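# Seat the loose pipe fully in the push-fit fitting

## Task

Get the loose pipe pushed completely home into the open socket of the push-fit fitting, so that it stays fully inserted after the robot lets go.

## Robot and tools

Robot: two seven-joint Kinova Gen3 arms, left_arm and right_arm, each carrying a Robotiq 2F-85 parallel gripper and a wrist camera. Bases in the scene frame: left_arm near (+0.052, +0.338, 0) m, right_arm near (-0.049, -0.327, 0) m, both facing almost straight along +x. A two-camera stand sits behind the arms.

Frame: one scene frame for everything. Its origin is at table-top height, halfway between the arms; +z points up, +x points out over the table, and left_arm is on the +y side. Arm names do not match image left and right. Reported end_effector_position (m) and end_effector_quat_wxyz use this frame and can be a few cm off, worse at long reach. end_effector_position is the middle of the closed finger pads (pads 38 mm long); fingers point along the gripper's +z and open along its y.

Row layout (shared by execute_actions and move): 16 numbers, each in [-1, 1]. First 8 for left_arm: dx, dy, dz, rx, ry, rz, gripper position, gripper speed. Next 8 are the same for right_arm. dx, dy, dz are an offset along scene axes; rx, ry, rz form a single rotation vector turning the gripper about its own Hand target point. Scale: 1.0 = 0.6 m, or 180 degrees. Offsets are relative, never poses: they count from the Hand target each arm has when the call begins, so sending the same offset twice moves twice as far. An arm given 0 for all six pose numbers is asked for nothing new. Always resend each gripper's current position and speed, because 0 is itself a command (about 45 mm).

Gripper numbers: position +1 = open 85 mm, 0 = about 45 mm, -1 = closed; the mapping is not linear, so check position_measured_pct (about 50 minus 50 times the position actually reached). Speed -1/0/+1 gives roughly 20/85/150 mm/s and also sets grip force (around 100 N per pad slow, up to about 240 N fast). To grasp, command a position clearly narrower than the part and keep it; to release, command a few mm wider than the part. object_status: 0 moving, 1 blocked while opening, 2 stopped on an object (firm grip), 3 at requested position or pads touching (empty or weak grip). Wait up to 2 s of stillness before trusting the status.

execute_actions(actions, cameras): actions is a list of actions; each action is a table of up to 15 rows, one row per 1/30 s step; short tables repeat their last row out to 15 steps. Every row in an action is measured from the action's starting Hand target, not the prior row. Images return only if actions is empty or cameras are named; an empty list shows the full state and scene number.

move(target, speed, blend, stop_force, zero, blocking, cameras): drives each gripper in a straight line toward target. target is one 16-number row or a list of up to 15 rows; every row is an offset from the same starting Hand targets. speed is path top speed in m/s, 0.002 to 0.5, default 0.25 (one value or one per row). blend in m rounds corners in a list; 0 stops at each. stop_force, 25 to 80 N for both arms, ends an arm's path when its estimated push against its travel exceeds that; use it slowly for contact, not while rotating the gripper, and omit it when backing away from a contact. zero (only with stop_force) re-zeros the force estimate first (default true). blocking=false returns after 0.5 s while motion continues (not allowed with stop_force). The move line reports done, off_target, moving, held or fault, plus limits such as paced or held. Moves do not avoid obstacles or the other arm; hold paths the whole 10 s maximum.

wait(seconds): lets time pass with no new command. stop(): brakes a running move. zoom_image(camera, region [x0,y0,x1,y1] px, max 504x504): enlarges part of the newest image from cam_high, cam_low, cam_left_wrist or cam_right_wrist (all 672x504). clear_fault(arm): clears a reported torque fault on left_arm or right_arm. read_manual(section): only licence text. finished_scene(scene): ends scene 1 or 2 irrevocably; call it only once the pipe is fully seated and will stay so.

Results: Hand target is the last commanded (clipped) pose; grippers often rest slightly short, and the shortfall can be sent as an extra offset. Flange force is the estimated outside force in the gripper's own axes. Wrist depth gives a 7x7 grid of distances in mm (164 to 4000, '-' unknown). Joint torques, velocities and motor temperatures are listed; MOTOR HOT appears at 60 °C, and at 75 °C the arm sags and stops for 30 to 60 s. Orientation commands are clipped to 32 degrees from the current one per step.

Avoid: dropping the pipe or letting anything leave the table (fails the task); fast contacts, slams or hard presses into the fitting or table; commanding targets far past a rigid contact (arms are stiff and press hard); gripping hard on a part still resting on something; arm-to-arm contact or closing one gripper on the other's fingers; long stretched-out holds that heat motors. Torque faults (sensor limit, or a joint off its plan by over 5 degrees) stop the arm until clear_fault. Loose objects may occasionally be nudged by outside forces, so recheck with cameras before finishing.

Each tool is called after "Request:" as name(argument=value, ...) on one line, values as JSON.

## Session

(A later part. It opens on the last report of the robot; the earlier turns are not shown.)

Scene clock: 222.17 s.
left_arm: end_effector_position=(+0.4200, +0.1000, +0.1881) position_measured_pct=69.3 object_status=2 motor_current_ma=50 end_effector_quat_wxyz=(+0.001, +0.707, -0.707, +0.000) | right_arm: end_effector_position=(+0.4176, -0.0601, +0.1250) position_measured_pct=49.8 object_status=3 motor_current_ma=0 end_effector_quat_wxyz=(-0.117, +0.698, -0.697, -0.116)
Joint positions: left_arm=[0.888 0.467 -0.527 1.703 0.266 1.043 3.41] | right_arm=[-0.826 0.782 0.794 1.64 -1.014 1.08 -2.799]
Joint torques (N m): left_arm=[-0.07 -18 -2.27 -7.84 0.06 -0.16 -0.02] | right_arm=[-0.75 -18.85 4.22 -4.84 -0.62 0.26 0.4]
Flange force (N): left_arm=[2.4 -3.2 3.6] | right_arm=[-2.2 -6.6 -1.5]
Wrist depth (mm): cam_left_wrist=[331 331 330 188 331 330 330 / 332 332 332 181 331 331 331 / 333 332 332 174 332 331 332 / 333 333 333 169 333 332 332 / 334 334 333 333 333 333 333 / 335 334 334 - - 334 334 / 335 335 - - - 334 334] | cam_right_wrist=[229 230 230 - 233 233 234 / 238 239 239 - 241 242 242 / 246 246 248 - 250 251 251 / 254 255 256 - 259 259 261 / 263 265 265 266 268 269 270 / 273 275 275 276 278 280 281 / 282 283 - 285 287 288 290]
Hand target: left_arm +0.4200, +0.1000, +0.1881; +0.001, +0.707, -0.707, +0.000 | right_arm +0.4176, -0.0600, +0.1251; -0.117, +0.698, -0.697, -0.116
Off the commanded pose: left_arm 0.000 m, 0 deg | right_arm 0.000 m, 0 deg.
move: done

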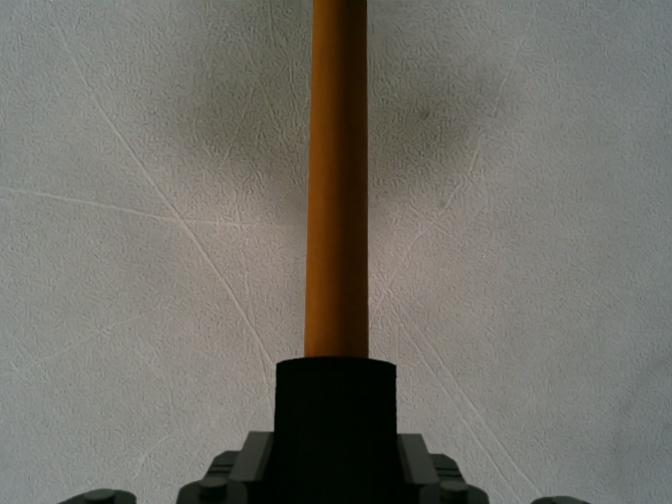

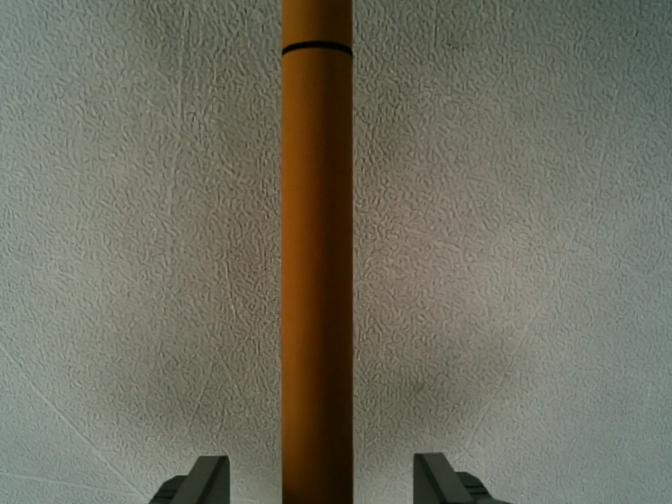

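Request:
move(target=[0,0,0,0,0,0,-1,0,0.0015,0,0,0,0,0,-1,1])

Request:
wait(seconds=0.3, cameras=["cam_left_wrist","cam_right_wrist"])

Scene clock: 226.43 s.
left_arm: end_effector_position=(+0.4199, +0.1000, +0.1881) position_measured_pct=69.3 object_status=2 motor_current_ma=50 end_effector_quat_wxyz=(+0.001, +0.707, -0.707, +0.000) | right_arm: end_effector_position=(+0.4185, -0.0600, +0.1251) position_measured_pct=84.4 object_status=2 motor_current_ma=50 end_effector_quat_wxyz=(-0.117, +0.698, -0.697, -0.116)
Joint positions: left_arm=[0.888 0.467 -0.527 1.703 0.266 1.043 3.41] | right_arm=[-0.825 0.783 0.794 1.636 -1.014 1.081 -2.799]
Joint torques (N m): left_arm=[-0.3 -18.21 -2.57 -7.93 -0.12 -0.21 -0.02] | right_arm=[-0.53 -18.55 4.31 -4.59 -0.35 0.25 0.48]
Flange force (N): left_arm=[2.9 -3.2 4.1] | right_arm=[-3.0 -6.7 -1.8]
Wrist depth (mm): cam_left_wrist=[331 331 331 189 331 331 330 / 332 332 331 181 331 331 330 / 333 333 332 174 332 332 331 / 333 333 332 169 332 332 332 / 335 333 334 333 333 333 333 / 335 335 334 - - 333 333 / 335 335 - - - 335 334] | cam_right_wrist=[229 230 230 - 233 234 234 / 238 238 240 241 241 242 242 / 246 247 248 249 250 251 251 / 254 255 256 257 259 259 261 / 264 265 265 269 269 269 271 / 273 275 275 276 279 280 281 / 281 282 - 285 288 288 289]
Hand target: left_arm +0.4199, +0.1000, +0.1881; +0.001, +0.707, -0.707, +0.000 | right_arm +0.4185, -0.0600, +0.1251; -0.117, +0.698, -0.697, -0.116
Off the commanded pose: left_arm 0.000 m, 0 deg | right_arm 0.000 m, 0 deg.
move: done

Scene clock: 226.73 s.
left_arm: end_effector_position=(+0.4199, +0.1000, +0.1881) position_measured_pct=69.3 object_status=2 motor_current_ma=50 end_effector_quat_wxyz=(+0.001, +0.707, -0.707, +0.000) | right_arm: end_effector_position=(+0.4185, -0.0600, +0.1251) position_measured_pct=84.4 object_status=2 motor_current_ma=50 end_effector_quat_wxyz=(-0.117, +0.698, -0.697, -0.116)
Joint positions: left_arm=[0.888 0.467 -0.527 1.703 0.266 1.043 3.41] | right_arm=[-0.825 0.783 0.794 1.636 -1.014 1.081 -2.799]
Joint torques (N m): left_arm=[-0.33 -18.24 -2.64 -7.96 -0.13 -0.17 -0.04] | right_arm=[-0.53 -18.56 4.32 -4.5 -0.36 0.23 0.53]
Flange force (N): left_arm=[3.0 -3.1 4.3] | right_arm=[-3.2 -7.1 -1.9]
Wrist depth (mm): cam_left_wrist=[332 331 331 189 330 330 330 / 331 331 332 181 331 331 330 / 333 332 332 174 332 332 332 / 333 333 333 169 332 332 332 / 334 333 334 333 333 333 333 / 335 334 334 - - 334 333 / 335 335 - - - 334 334] | cam_right_wrist=[229 230 231 - 233 233 235 / 238 239 239 241 241 242 243 / 246 247 247 249 250 251 252 / 254 255 257 257 259 260 261 / 264 265 265 268 268 269 271 / 273 275 276 276 278 279 281 / 282 282 - 285 287 288 290]
Hand target: left_arm +0.4199, +0.1000, +0.1881; +0.001, +0.707, -0.707, +0.000 | right_arm +0.4185, -0.0600, +0.1251; -0.117, +0.698, -0.697, -0.116
Tool commands: left_gripper/position=-1.0 left_gripper/speed=+0.0 right_gripper/position=-1.0 right_gripper/speed=+1.0
Off the commanded pose: left_arm 0.000 m, 0 deg | right_arm 0.000 m, 0 deg.
wait: 0.30 s; at rest by 0.17 s

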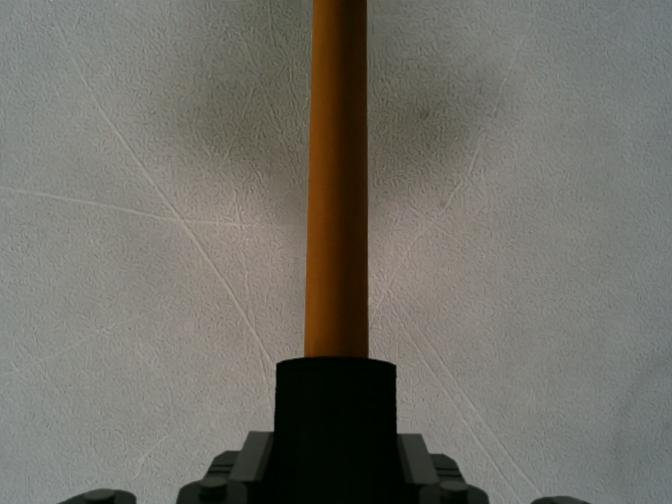

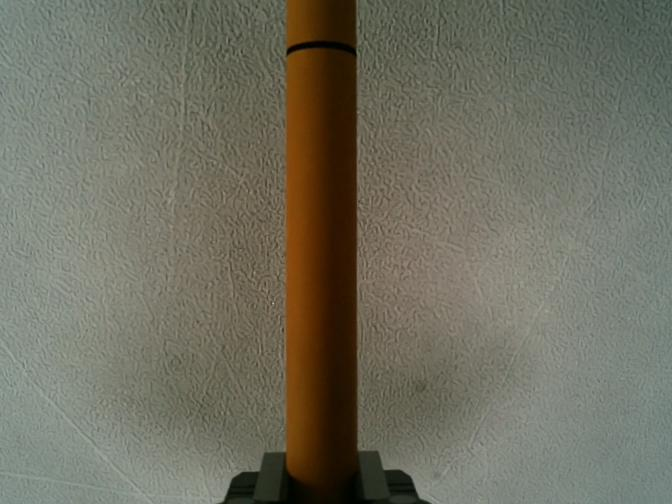

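Request:
move(target=[[0,0,0,0,0,0,0,0,0,0,0,0,0,0,-1,1],[0,0,-0.0135,0.1056,0,0,0,0,0,0,0,0,0,0,-1,1],[0,0,-0.0135,0.1056,0,0,-1,0.8,0,0,0,0,0,0,-1,1]], speed=0.1, cameras=["cam_left_wrist","cam_right_wrist","cam_high"])

Scene clock: 232.90 s.
left_arm: end_effector_position=(+0.4199, +0.1000, +0.1800) position_measured_pct=70.1 object_status=2 motor_current_ma=50 end_effector_quat_wxyz=(-0.116, +0.697, -0.698, -0.116) | right_arm: end_effector_position=(+0.4185, -0.0600, +0.1251) position_measured_pct=84.4 object_status=2 motor_current_ma=50 end_effector_quat_wxyz=(-0.117, +0.698, -0.697, -0.116)
Joint positions: left_arm=[1.062 0.644 -0.598 1.518 0.064 1.243 3.645] | right_arm=[-0.825 0.783 0.794 1.636 -1.014 1.081 -2.799]
Joint torques (N m): left_arm=[-0.42 -19.03 -3.76 -6.93 -1.05 0.06 0.05] | right_arm=[-0.99 -20.27 4.18 -5.14 -0.82 0.71 0.53]
Flange force (N): left_arm=[3.4 -1.9 0.2] | right_arm=[-1.6 -7.7 1.0]
Wrist depth (mm): cam_left_wrist=[284 284 283 284 283 283 283 / 295 294 294 294 294 293 293 / 306 305 305 305 304 304 304 / 317 317 316 318 318 316 315 / 332 329 332 332 332 331 331 / 346 346 - - - 346 344 / 359 358 - - - 357 356] | cam_right_wrist=[229 230 231 - 233 234 234 / 237 238 240 - 242 242 242 / 246 247 248 249 250 251 252 / 254 255 256 257 259 259 261 / 264 264 265 267 268 269 271 / 273 274 275 276 278 279 281 / 282 283 - 285 287 288 290]
Hand target: left_arm +0.4199, +0.1000, +0.1800; -0.116, +0.697, -0.698, -0.116 | right_arm +0.4185, -0.0600, +0.1251; -0.117, +0.698, -0.697, -0.116
Off the commanded pose: left_arm 0.000 m, 0 deg | right_arm 0.000 m, 0 deg.
move: done
Images, in order (width x height): cam_high 672x504, cam_left_wrist 672x504, cam_right_wrist 672x504.

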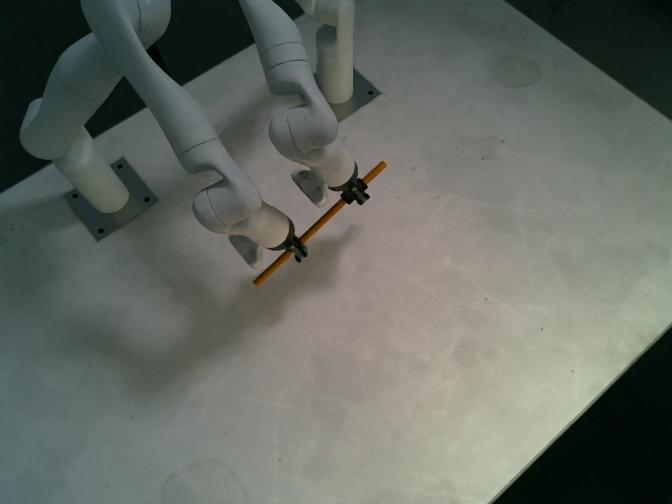

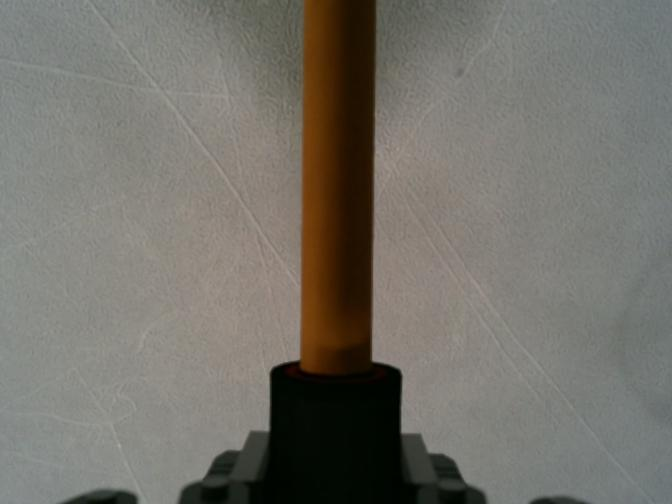

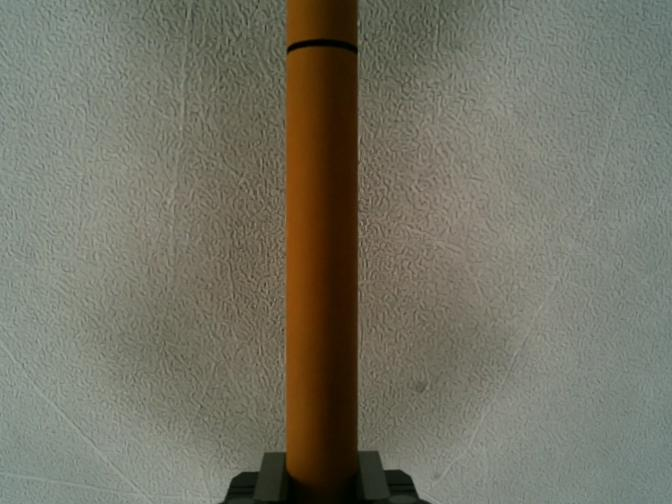

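Request:
move(target=[0,0,0,0,0,0,-1,0.8,0,0.0315,0.0109,0,0,0,-1,1], speed=0.015, stop_force=65, cameras=["cam_left_wrist","cam_right_wrist"])

Request:
zoom_image(camera="cam_left_wrist", region=[256, 330, 416, 410])

Scene clock: 238.27 s.
left_arm: end_effector_position=(+0.4200, +0.1000, +0.1800) position_measured_pct=70.1 object_status=2 motor_current_ma=50 end_effector_quat_wxyz=(-0.116, +0.697, -0.698, -0.116) | right_arm: end_effector_position=(+0.4185, -0.0411, +0.1316) position_measured_pct=84.4 object_status=2 motor_current_ma=50 end_effector_quat_wxyz=(-0.117, +0.698, -0.697, -0.116)
Joint positions: left_arm=[1.062 0.644 -0.598 1.518 0.064 1.243 3.645] | right_arm=[-0.856 0.786 0.799 1.605 -1.008 1.092 -2.853]
Joint torques (N m): left_arm=[17.43 -17.73 15.44 -18.27 12.86 -7.39 -0.02] | right_arm=[-24.3 -33.92 -12.58 -21.1 -14.16 5.13 0.46]
Flange force (N): left_arm=[-47.8 -2.3 1.0] | right_arm=[51.3 -6.2 0.3]
Wrist depth (mm): cam_left_wrist=[284 284 284 284 283 283 283 / 295 294 294 294 294 293 293 / 306 305 305 305 305 304 304 / 318 318 317 317 317 317 316 / 334 331 333 333 332 332 331 / 348 348 - - - 346 346 / 360 360 - - - 357 358] | cam_right_wrist=[234 235 236 - 239 239 240 / 242 243 245 246 247 247 247 / 250 252 253 254 255 257 257 / 260 261 261 263 264 265 266 / 268 270 271 273 274 275 276 / 278 279 281 283 284 285 287 / 286 288 - 291 293 294 295]
Hand target: left_arm +0.4200, +0.1000, +0.1800; -0.116, +0.697, -0.698, -0.116 | right_arm +0.4185, -0.0411, +0.1316; -0.117, +0.698, -0.697, -0.116
Off the commanded pose: left_arm 0.000 m, 0 deg | right_arm 0.000 m, 0 deg.
move: done

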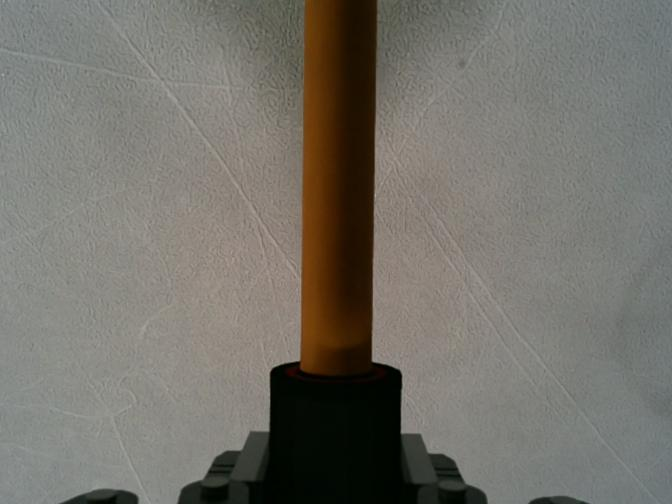

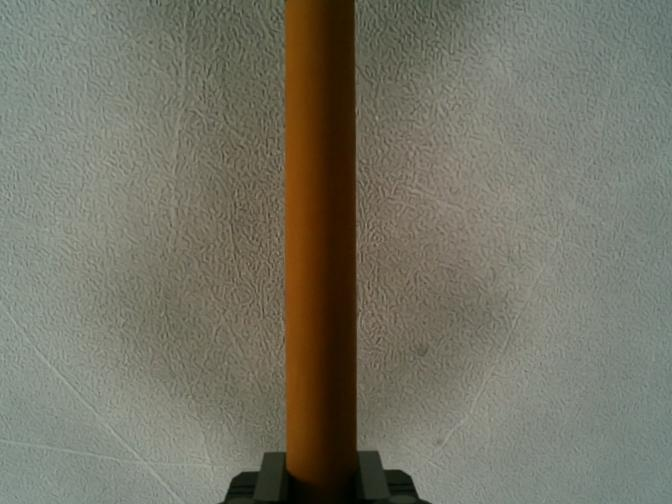

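Scaled by 3.150.

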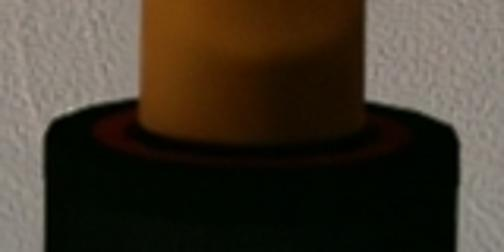

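Request:
move(target=[[0,0,0,0,0,0,0,0,0,0,0,0,0,0,-1,1],[0,-0.0041,0.0118,0,0,0,0,0,0,0,0,0,0,0,-1,1],[0,-0.0041,0.0118,0,0,0,-1,-0.3,0,0,0,0,0,0,-1,1]], speed=0.1, cameras=["cam_left_wrist"])

Scene clock: 269.23 s.
left_arm: end_effector_position=(+0.4199, +0.0975, +0.1871) position_measured_pct=69.3 object_status=0 motor_current_ma=1000 end_effector_quat_wxyz=(-0.116, +0.697, -0.698, -0.116) | right_arm: end_effector_position=(+0.4186, -0.0412, +0.1316) position_measured_pct=84.4 object_status=2 motor_current_ma=50 end_effector_quat_wxyz=(-0.117, +0.698, -0.697, -0.116)
Joint positions: left_arm=[1.065 0.638 -0.599 1.501 0.062 1.265 3.648] | right_arm=[-0.856 0.786 0.799 1.605 -1.008 1.092 -2.853]
Joint torques (N m): left_arm=[-0.73 -19.03 -4.06 -6.93 -1.33 0.06 0.01] | right_arm=[-0.84 -20.24 4.36 -5.03 -0.59 0.7 0.61]
Flange force (N): left_arm=[4.2 -1.6 -0.1] | right_arm=[-2.7 -8.0 0.9]
Wrist depth (mm): cam_left_wrist=[291 290 291 290 289 290 289 / 302 301 301 301 301 300 300 / 313 313 312 312 312 311 311 / 324 324 327 324 323 323 323 / 340 340 340 339 339 338 339 / 354 354 351 - 350 353 352 / 368 367 - - - 365 365] | cam_right_wrist=[235 237 236 - 239 240 241 / 243 244 246 247 248 248 248 / 252 254 254 256 257 258 258 / 261 262 262 264 266 267 268 / 270 272 272 274 276 276 278 / 280 281 283 284 286 287 288 / 289 290 - 293 294 296 297]
Hand target: left_arm +0.4200, +0.0975, +0.1871; -0.116, +0.697, -0.698, -0.116 | right_arm +0.4185, -0.0411, +0.1316; -0.117, +0.698, -0.697, -0.116
Off the commanded pose: left_arm 0.000 m, 0 deg | right_arm 0.000 m, 0 deg.
move: done

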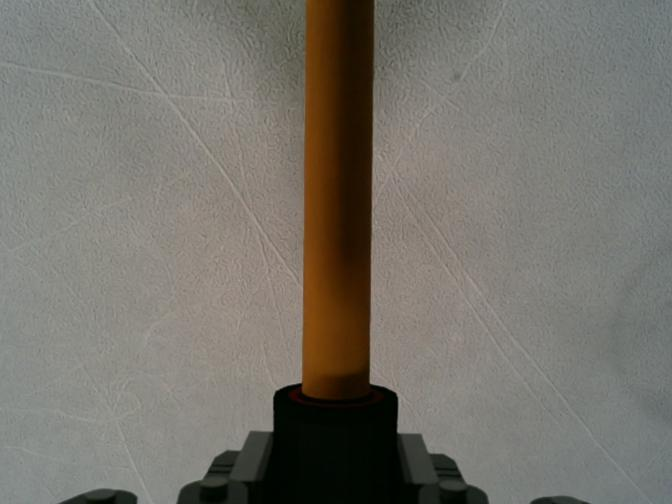

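Request:
zoom_image(camera="cam_left_wrist", region=[256, 350, 416, 430])

Request:
wait(seconds=0.1, cameras=["cam_right_wrist","cam_high","cam_left_wrist"])

Request:
zoom_image(camera="cam_high", region=[230, 150, 400, 300])

Scaled by 3.150.

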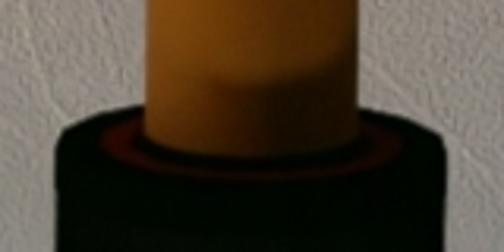

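Scene clock: 275.23 s.
left_arm: end_effector_position=(+0.4200, +0.0975, +0.1871) position_measured_pct=69.3 object_status=2 motor_current_ma=50 end_effector_quat_wxyz=(-0.116, +0.697, -0.698, -0.116) | right_arm: end_effector_position=(+0.4185, -0.0411, +0.1316) position_measured_pct=84.4 object_status=2 motor_current_ma=50 end_effector_quat_wxyz=(-0.117, +0.698, -0.697, -0.116)
Joint positions: left_arm=[1.064 0.638 -0.599 1.501 0.062 1.265 3.648] | right_arm=[-0.856 0.786 0.799 1.605 -1.008 1.092 -2.853]
Joint torques (N m): left_arm=[-0.69 -19.04 -4.05 -7.07 -1.31 0 -0.01] | right_arm=[-1.01 -20.32 4.22 -5.05 -0.62 0.76 0.63]
Flange force (N): left_arm=[3.9 -1.3 0.0] | right_arm=[-2.5 -8.2 1.0]
Wrist depth (mm): cam_left_wrist=[291 290 291 290 291 289 289 / 302 302 301 301 300 300 300 / 313 312 313 312 312 312 311 / 325 325 327 324 323 323 323 / 340 340 339 339 339 338 338 / 355 355 351 - 350 353 352 / 367 367 - - - 365 365] | cam_right_wrist=[235 236 237 - 239 240 241 / 243 244 246 247 248 247 248 / 252 253 254 255 257 258 259 / 261 262 263 264 265 266 268 / 271 272 272 274 275 276 278 / 280 282 283 284 285 287 288 / 289 291 - 294 295 296 298]
Hand target: left_arm +0.4200, +0.0975, +0.1871; -0.116, +0.697, -0.698, -0.116 | right_arm +0.4185, -0.0411, +0.1316; -0.117, +0.698, -0.697, -0.116
Tool commands: left_gripper/position=-1.0 left_gripper/speed=-0.3 right_gripper/position=-1.0 right_gripper/speed=+1.0
Off the commanded pose: left_arm 0.000 m, 0 deg | right_arm 0.000 m, 0 deg.
wait: 0.10 s; at rest from the start
Images, in order (width x height): cam_high 672x504, cam_left_wrist 672x504, cam_right_wrist 672x504.

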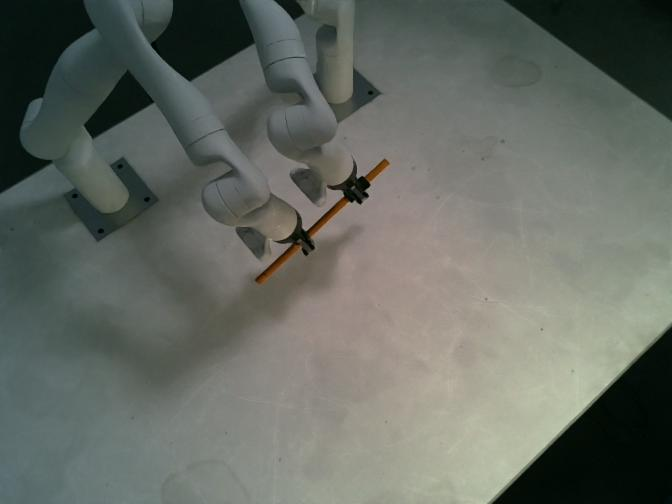

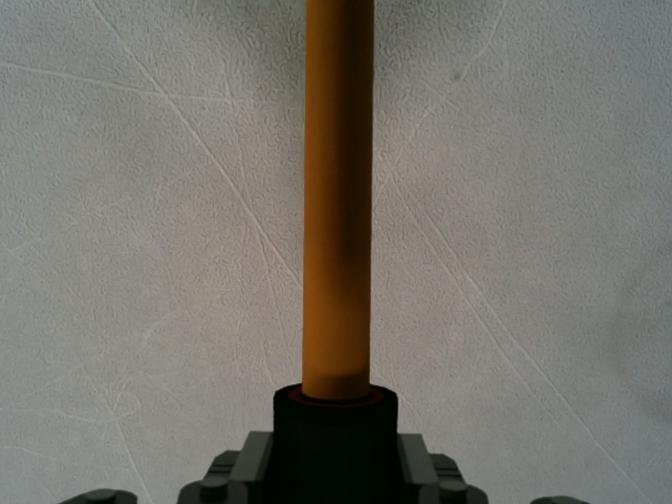

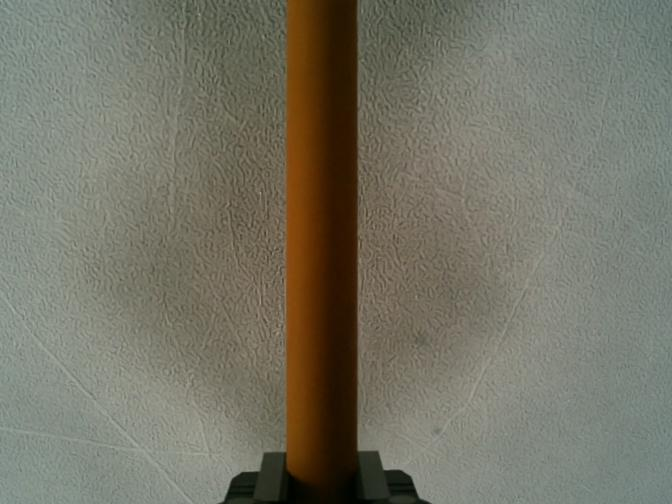

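Scaled by 2.965 from the camera's image (finer frame: 960x720).

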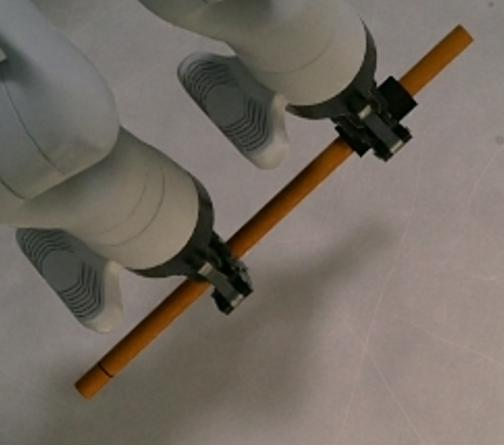

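Request:
move(target=[[0,0,0,0,0,0,-1,-0.3,0,0,0,0,0,0,0,0],[0,0,0,0,0,0,-1,-0.3,0,-0.0326,0.0946,0,0,0,0,0],[0,0,-0.12,-0.0978,0,0,-1,-0.3,0,-0.2,0.333,0,0,0,0,0],[0,0,-0.2702,-0.0978,0,0,-1,-0.3,0,-0.2,0.333,0,0,0,0,0]], speed=[0.1,0.15,0.2,0.06], cameras=["all"])

Scene clock: 286.97 s.
left_arm: end_effector_position=(+0.4200, +0.0975, +0.0252) position_measured_pct=69.3 object_status=2 motor_current_ma=50 end_effector_quat_wxyz=(-0.008, +0.707, -0.707, -0.008) | right_arm: end_effector_position=(+0.4185, -0.1611, +0.3314) position_measured_pct=49.8 object_status=3 motor_current_ma=0 end_effector_quat_wxyz=(-0.117, +0.698, -0.697, -0.116)
Joint positions: left_arm=[0.804 0.746 -0.391 1.856 0.417 0.632 3.302] | right_arm=[-0.716 0.52 0.957 1.354 -0.747 1.541 -2.938]
Joint torques (N m): left_arm=[0.84 0.21 2.03 -5.93 1.82 -5.15 0.1] | right_arm=[-0.7 -15.9 3.35 -6.64 -0.76 0.14 0.42]
Flange force (N): left_arm=[-12.0 12.6 -52.8] | right_arm=[-2.0 -7.7 -4.7]
Wrist depth (mm): cam_left_wrist=[168 168 168 - 167 167 167 / 169 168 168 - 168 168 168 / 169 169 169 - 169 169 169 / 170 170 170 - 170 170 169 / 171 171 171 - 171 170 170 / 172 172 172 - 171 171 171 / 172 172 - - - 172 172] | cam_right_wrist=[424 423 427 427 431 430 432 / 436 440 441 443 446 446 448 / 454 454 457 457 459 462 463 / 470 470 472 470 475 478 480 / 485 486 489 491 492 496 497 / 506 507 509 507 514 514 521 / 521 525 525 527 529 534 535]
Hand target: left_arm +0.4200, +0.0975, +0.0250; -0.008, +0.707, -0.707, -0.008 | right_arm +0.4185, -0.1611, +0.3314; -0.117, +0.698, -0.697, -0.116
Off the commanded pose: left_arm 0.000 m, 0 deg | right_arm 0.000 m, 0 deg.
move: done

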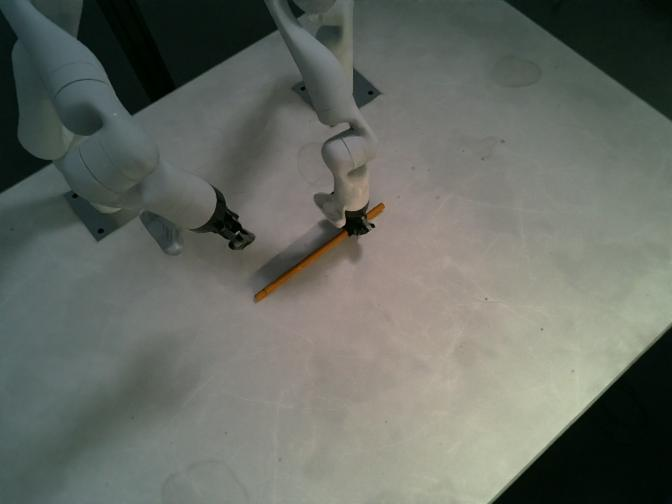

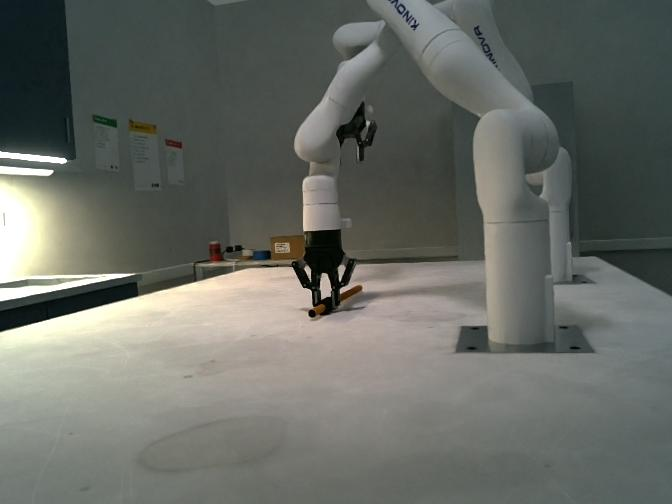

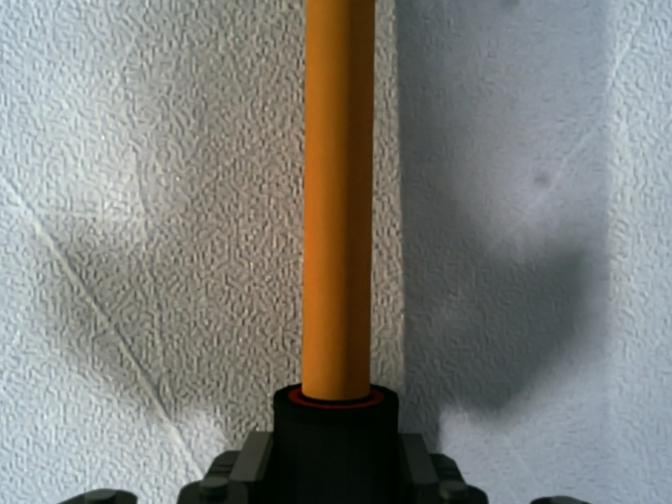

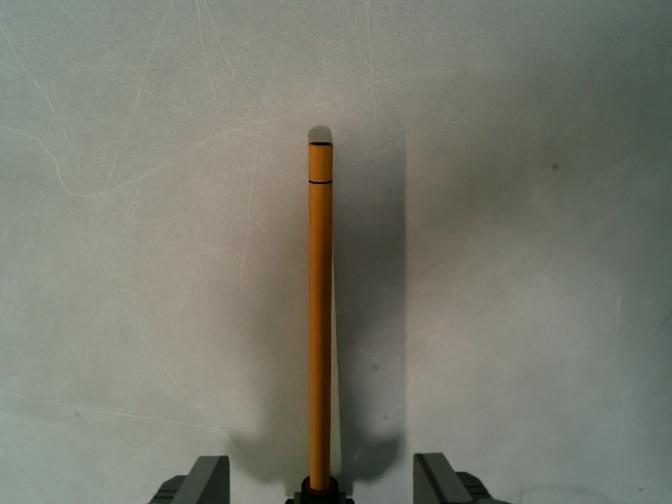

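Request:
move(target=[[0,0,0.004,0,0,0,-1,-0.3,0,0,0,0,0,0,0,0],[0,0,0.004,0,0,0,0,-0.9,0,0,0,0,0,0,0,0],[0,-0.02,0.25,-0.008,0,0,0,-0.9,0,0,0,0,0,0,0,0]], speed=[0.03,0.05,0.15], cameras=["cam_left_wrist","cam_right_wrist","cam_high"])

Scene clock: 294.77 s.
left_arm: end_effector_position=(+0.4199, +0.0855, +0.1750) position_measured_pct=49.8 object_status=3 motor_current_ma=0 end_effector_quat_wxyz=(+0.001, +0.707, -0.707, +0.001) | right_arm: end_effector_position=(+0.4185, -0.1611, +0.3314) position_measured_pct=49.8 object_status=3 motor_current_ma=0 end_effector_quat_wxyz=(-0.117, +0.698, -0.697, -0.116)
Joint positions: left_arm=[0.888 0.496 -0.495 1.698 0.271 1.015 3.438] | right_arm=[-0.716 0.52 0.957 1.354 -0.747 1.541 -2.938]
Joint torques (N m): left_arm=[-0.06 -17.57 -2.18 -7.17 -0.1 -0.11 0] | right_arm=[-0.7 -15.92 3.32 -6.66 -0.74 0.14 0.43]
Flange force (N): left_arm=[2.3 -3.1 1.9] | right_arm=[-2.0 -7.6 -4.6]
Wrist depth (mm): cam_left_wrist=[318 318 318 317 317 317 317 / 318 319 319 318 318 318 318 / 319 319 319 319 318 318 318 / 320 320 320 319 319 319 319 / 321 320 320 320 320 320 320 / 321 321 321 299 321 321 320 / 322 321 322 297 321 321 321] | cam_right_wrist=[422 424 427 430 431 431 434 / 439 441 440 445 446 445 447 / 453 455 459 456 461 463 464 / 469 470 473 469 478 477 479 / 484 487 490 488 493 496 497 / 507 504 507 506 511 516 519 / 520 521 527 525 534 533 534]
Hand target: left_arm +0.4200, +0.0855, +0.1750; +0.001, +0.707, -0.707, +0.001 | right_arm +0.4185, -0.1611, +0.3314; -0.117, +0.698, -0.697, -0.116
Off the commanded pose: left_arm 0.000 m, 0 deg | right_arm 0.000 m, 0 deg.
move: done
Images, in order (width x height): cam_high 672x504, cam_left_wrist 672x504, cam_right_wrist 672x504.

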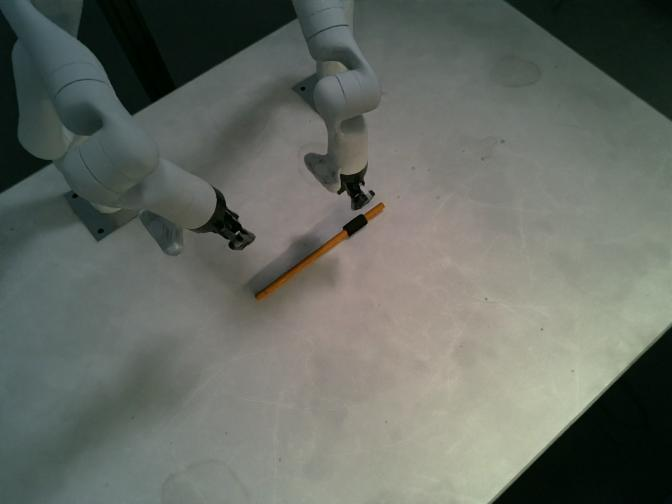

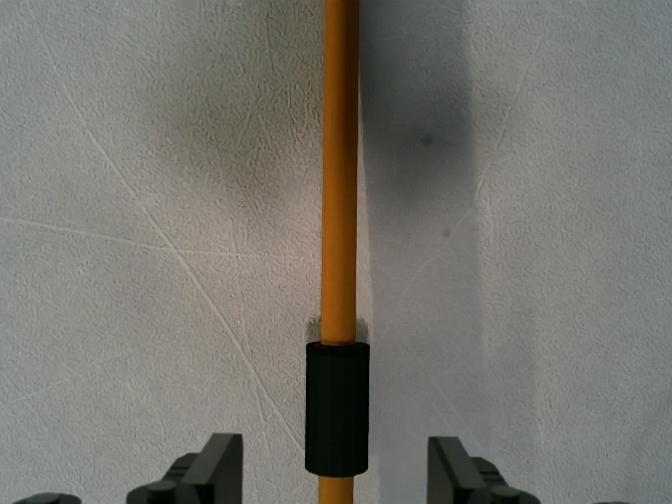

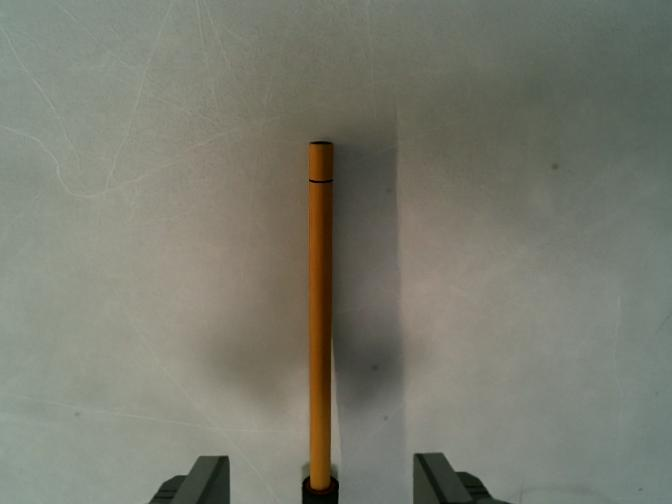

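Request:
finished_scene(scene=1)

The scene is finished: the task was done.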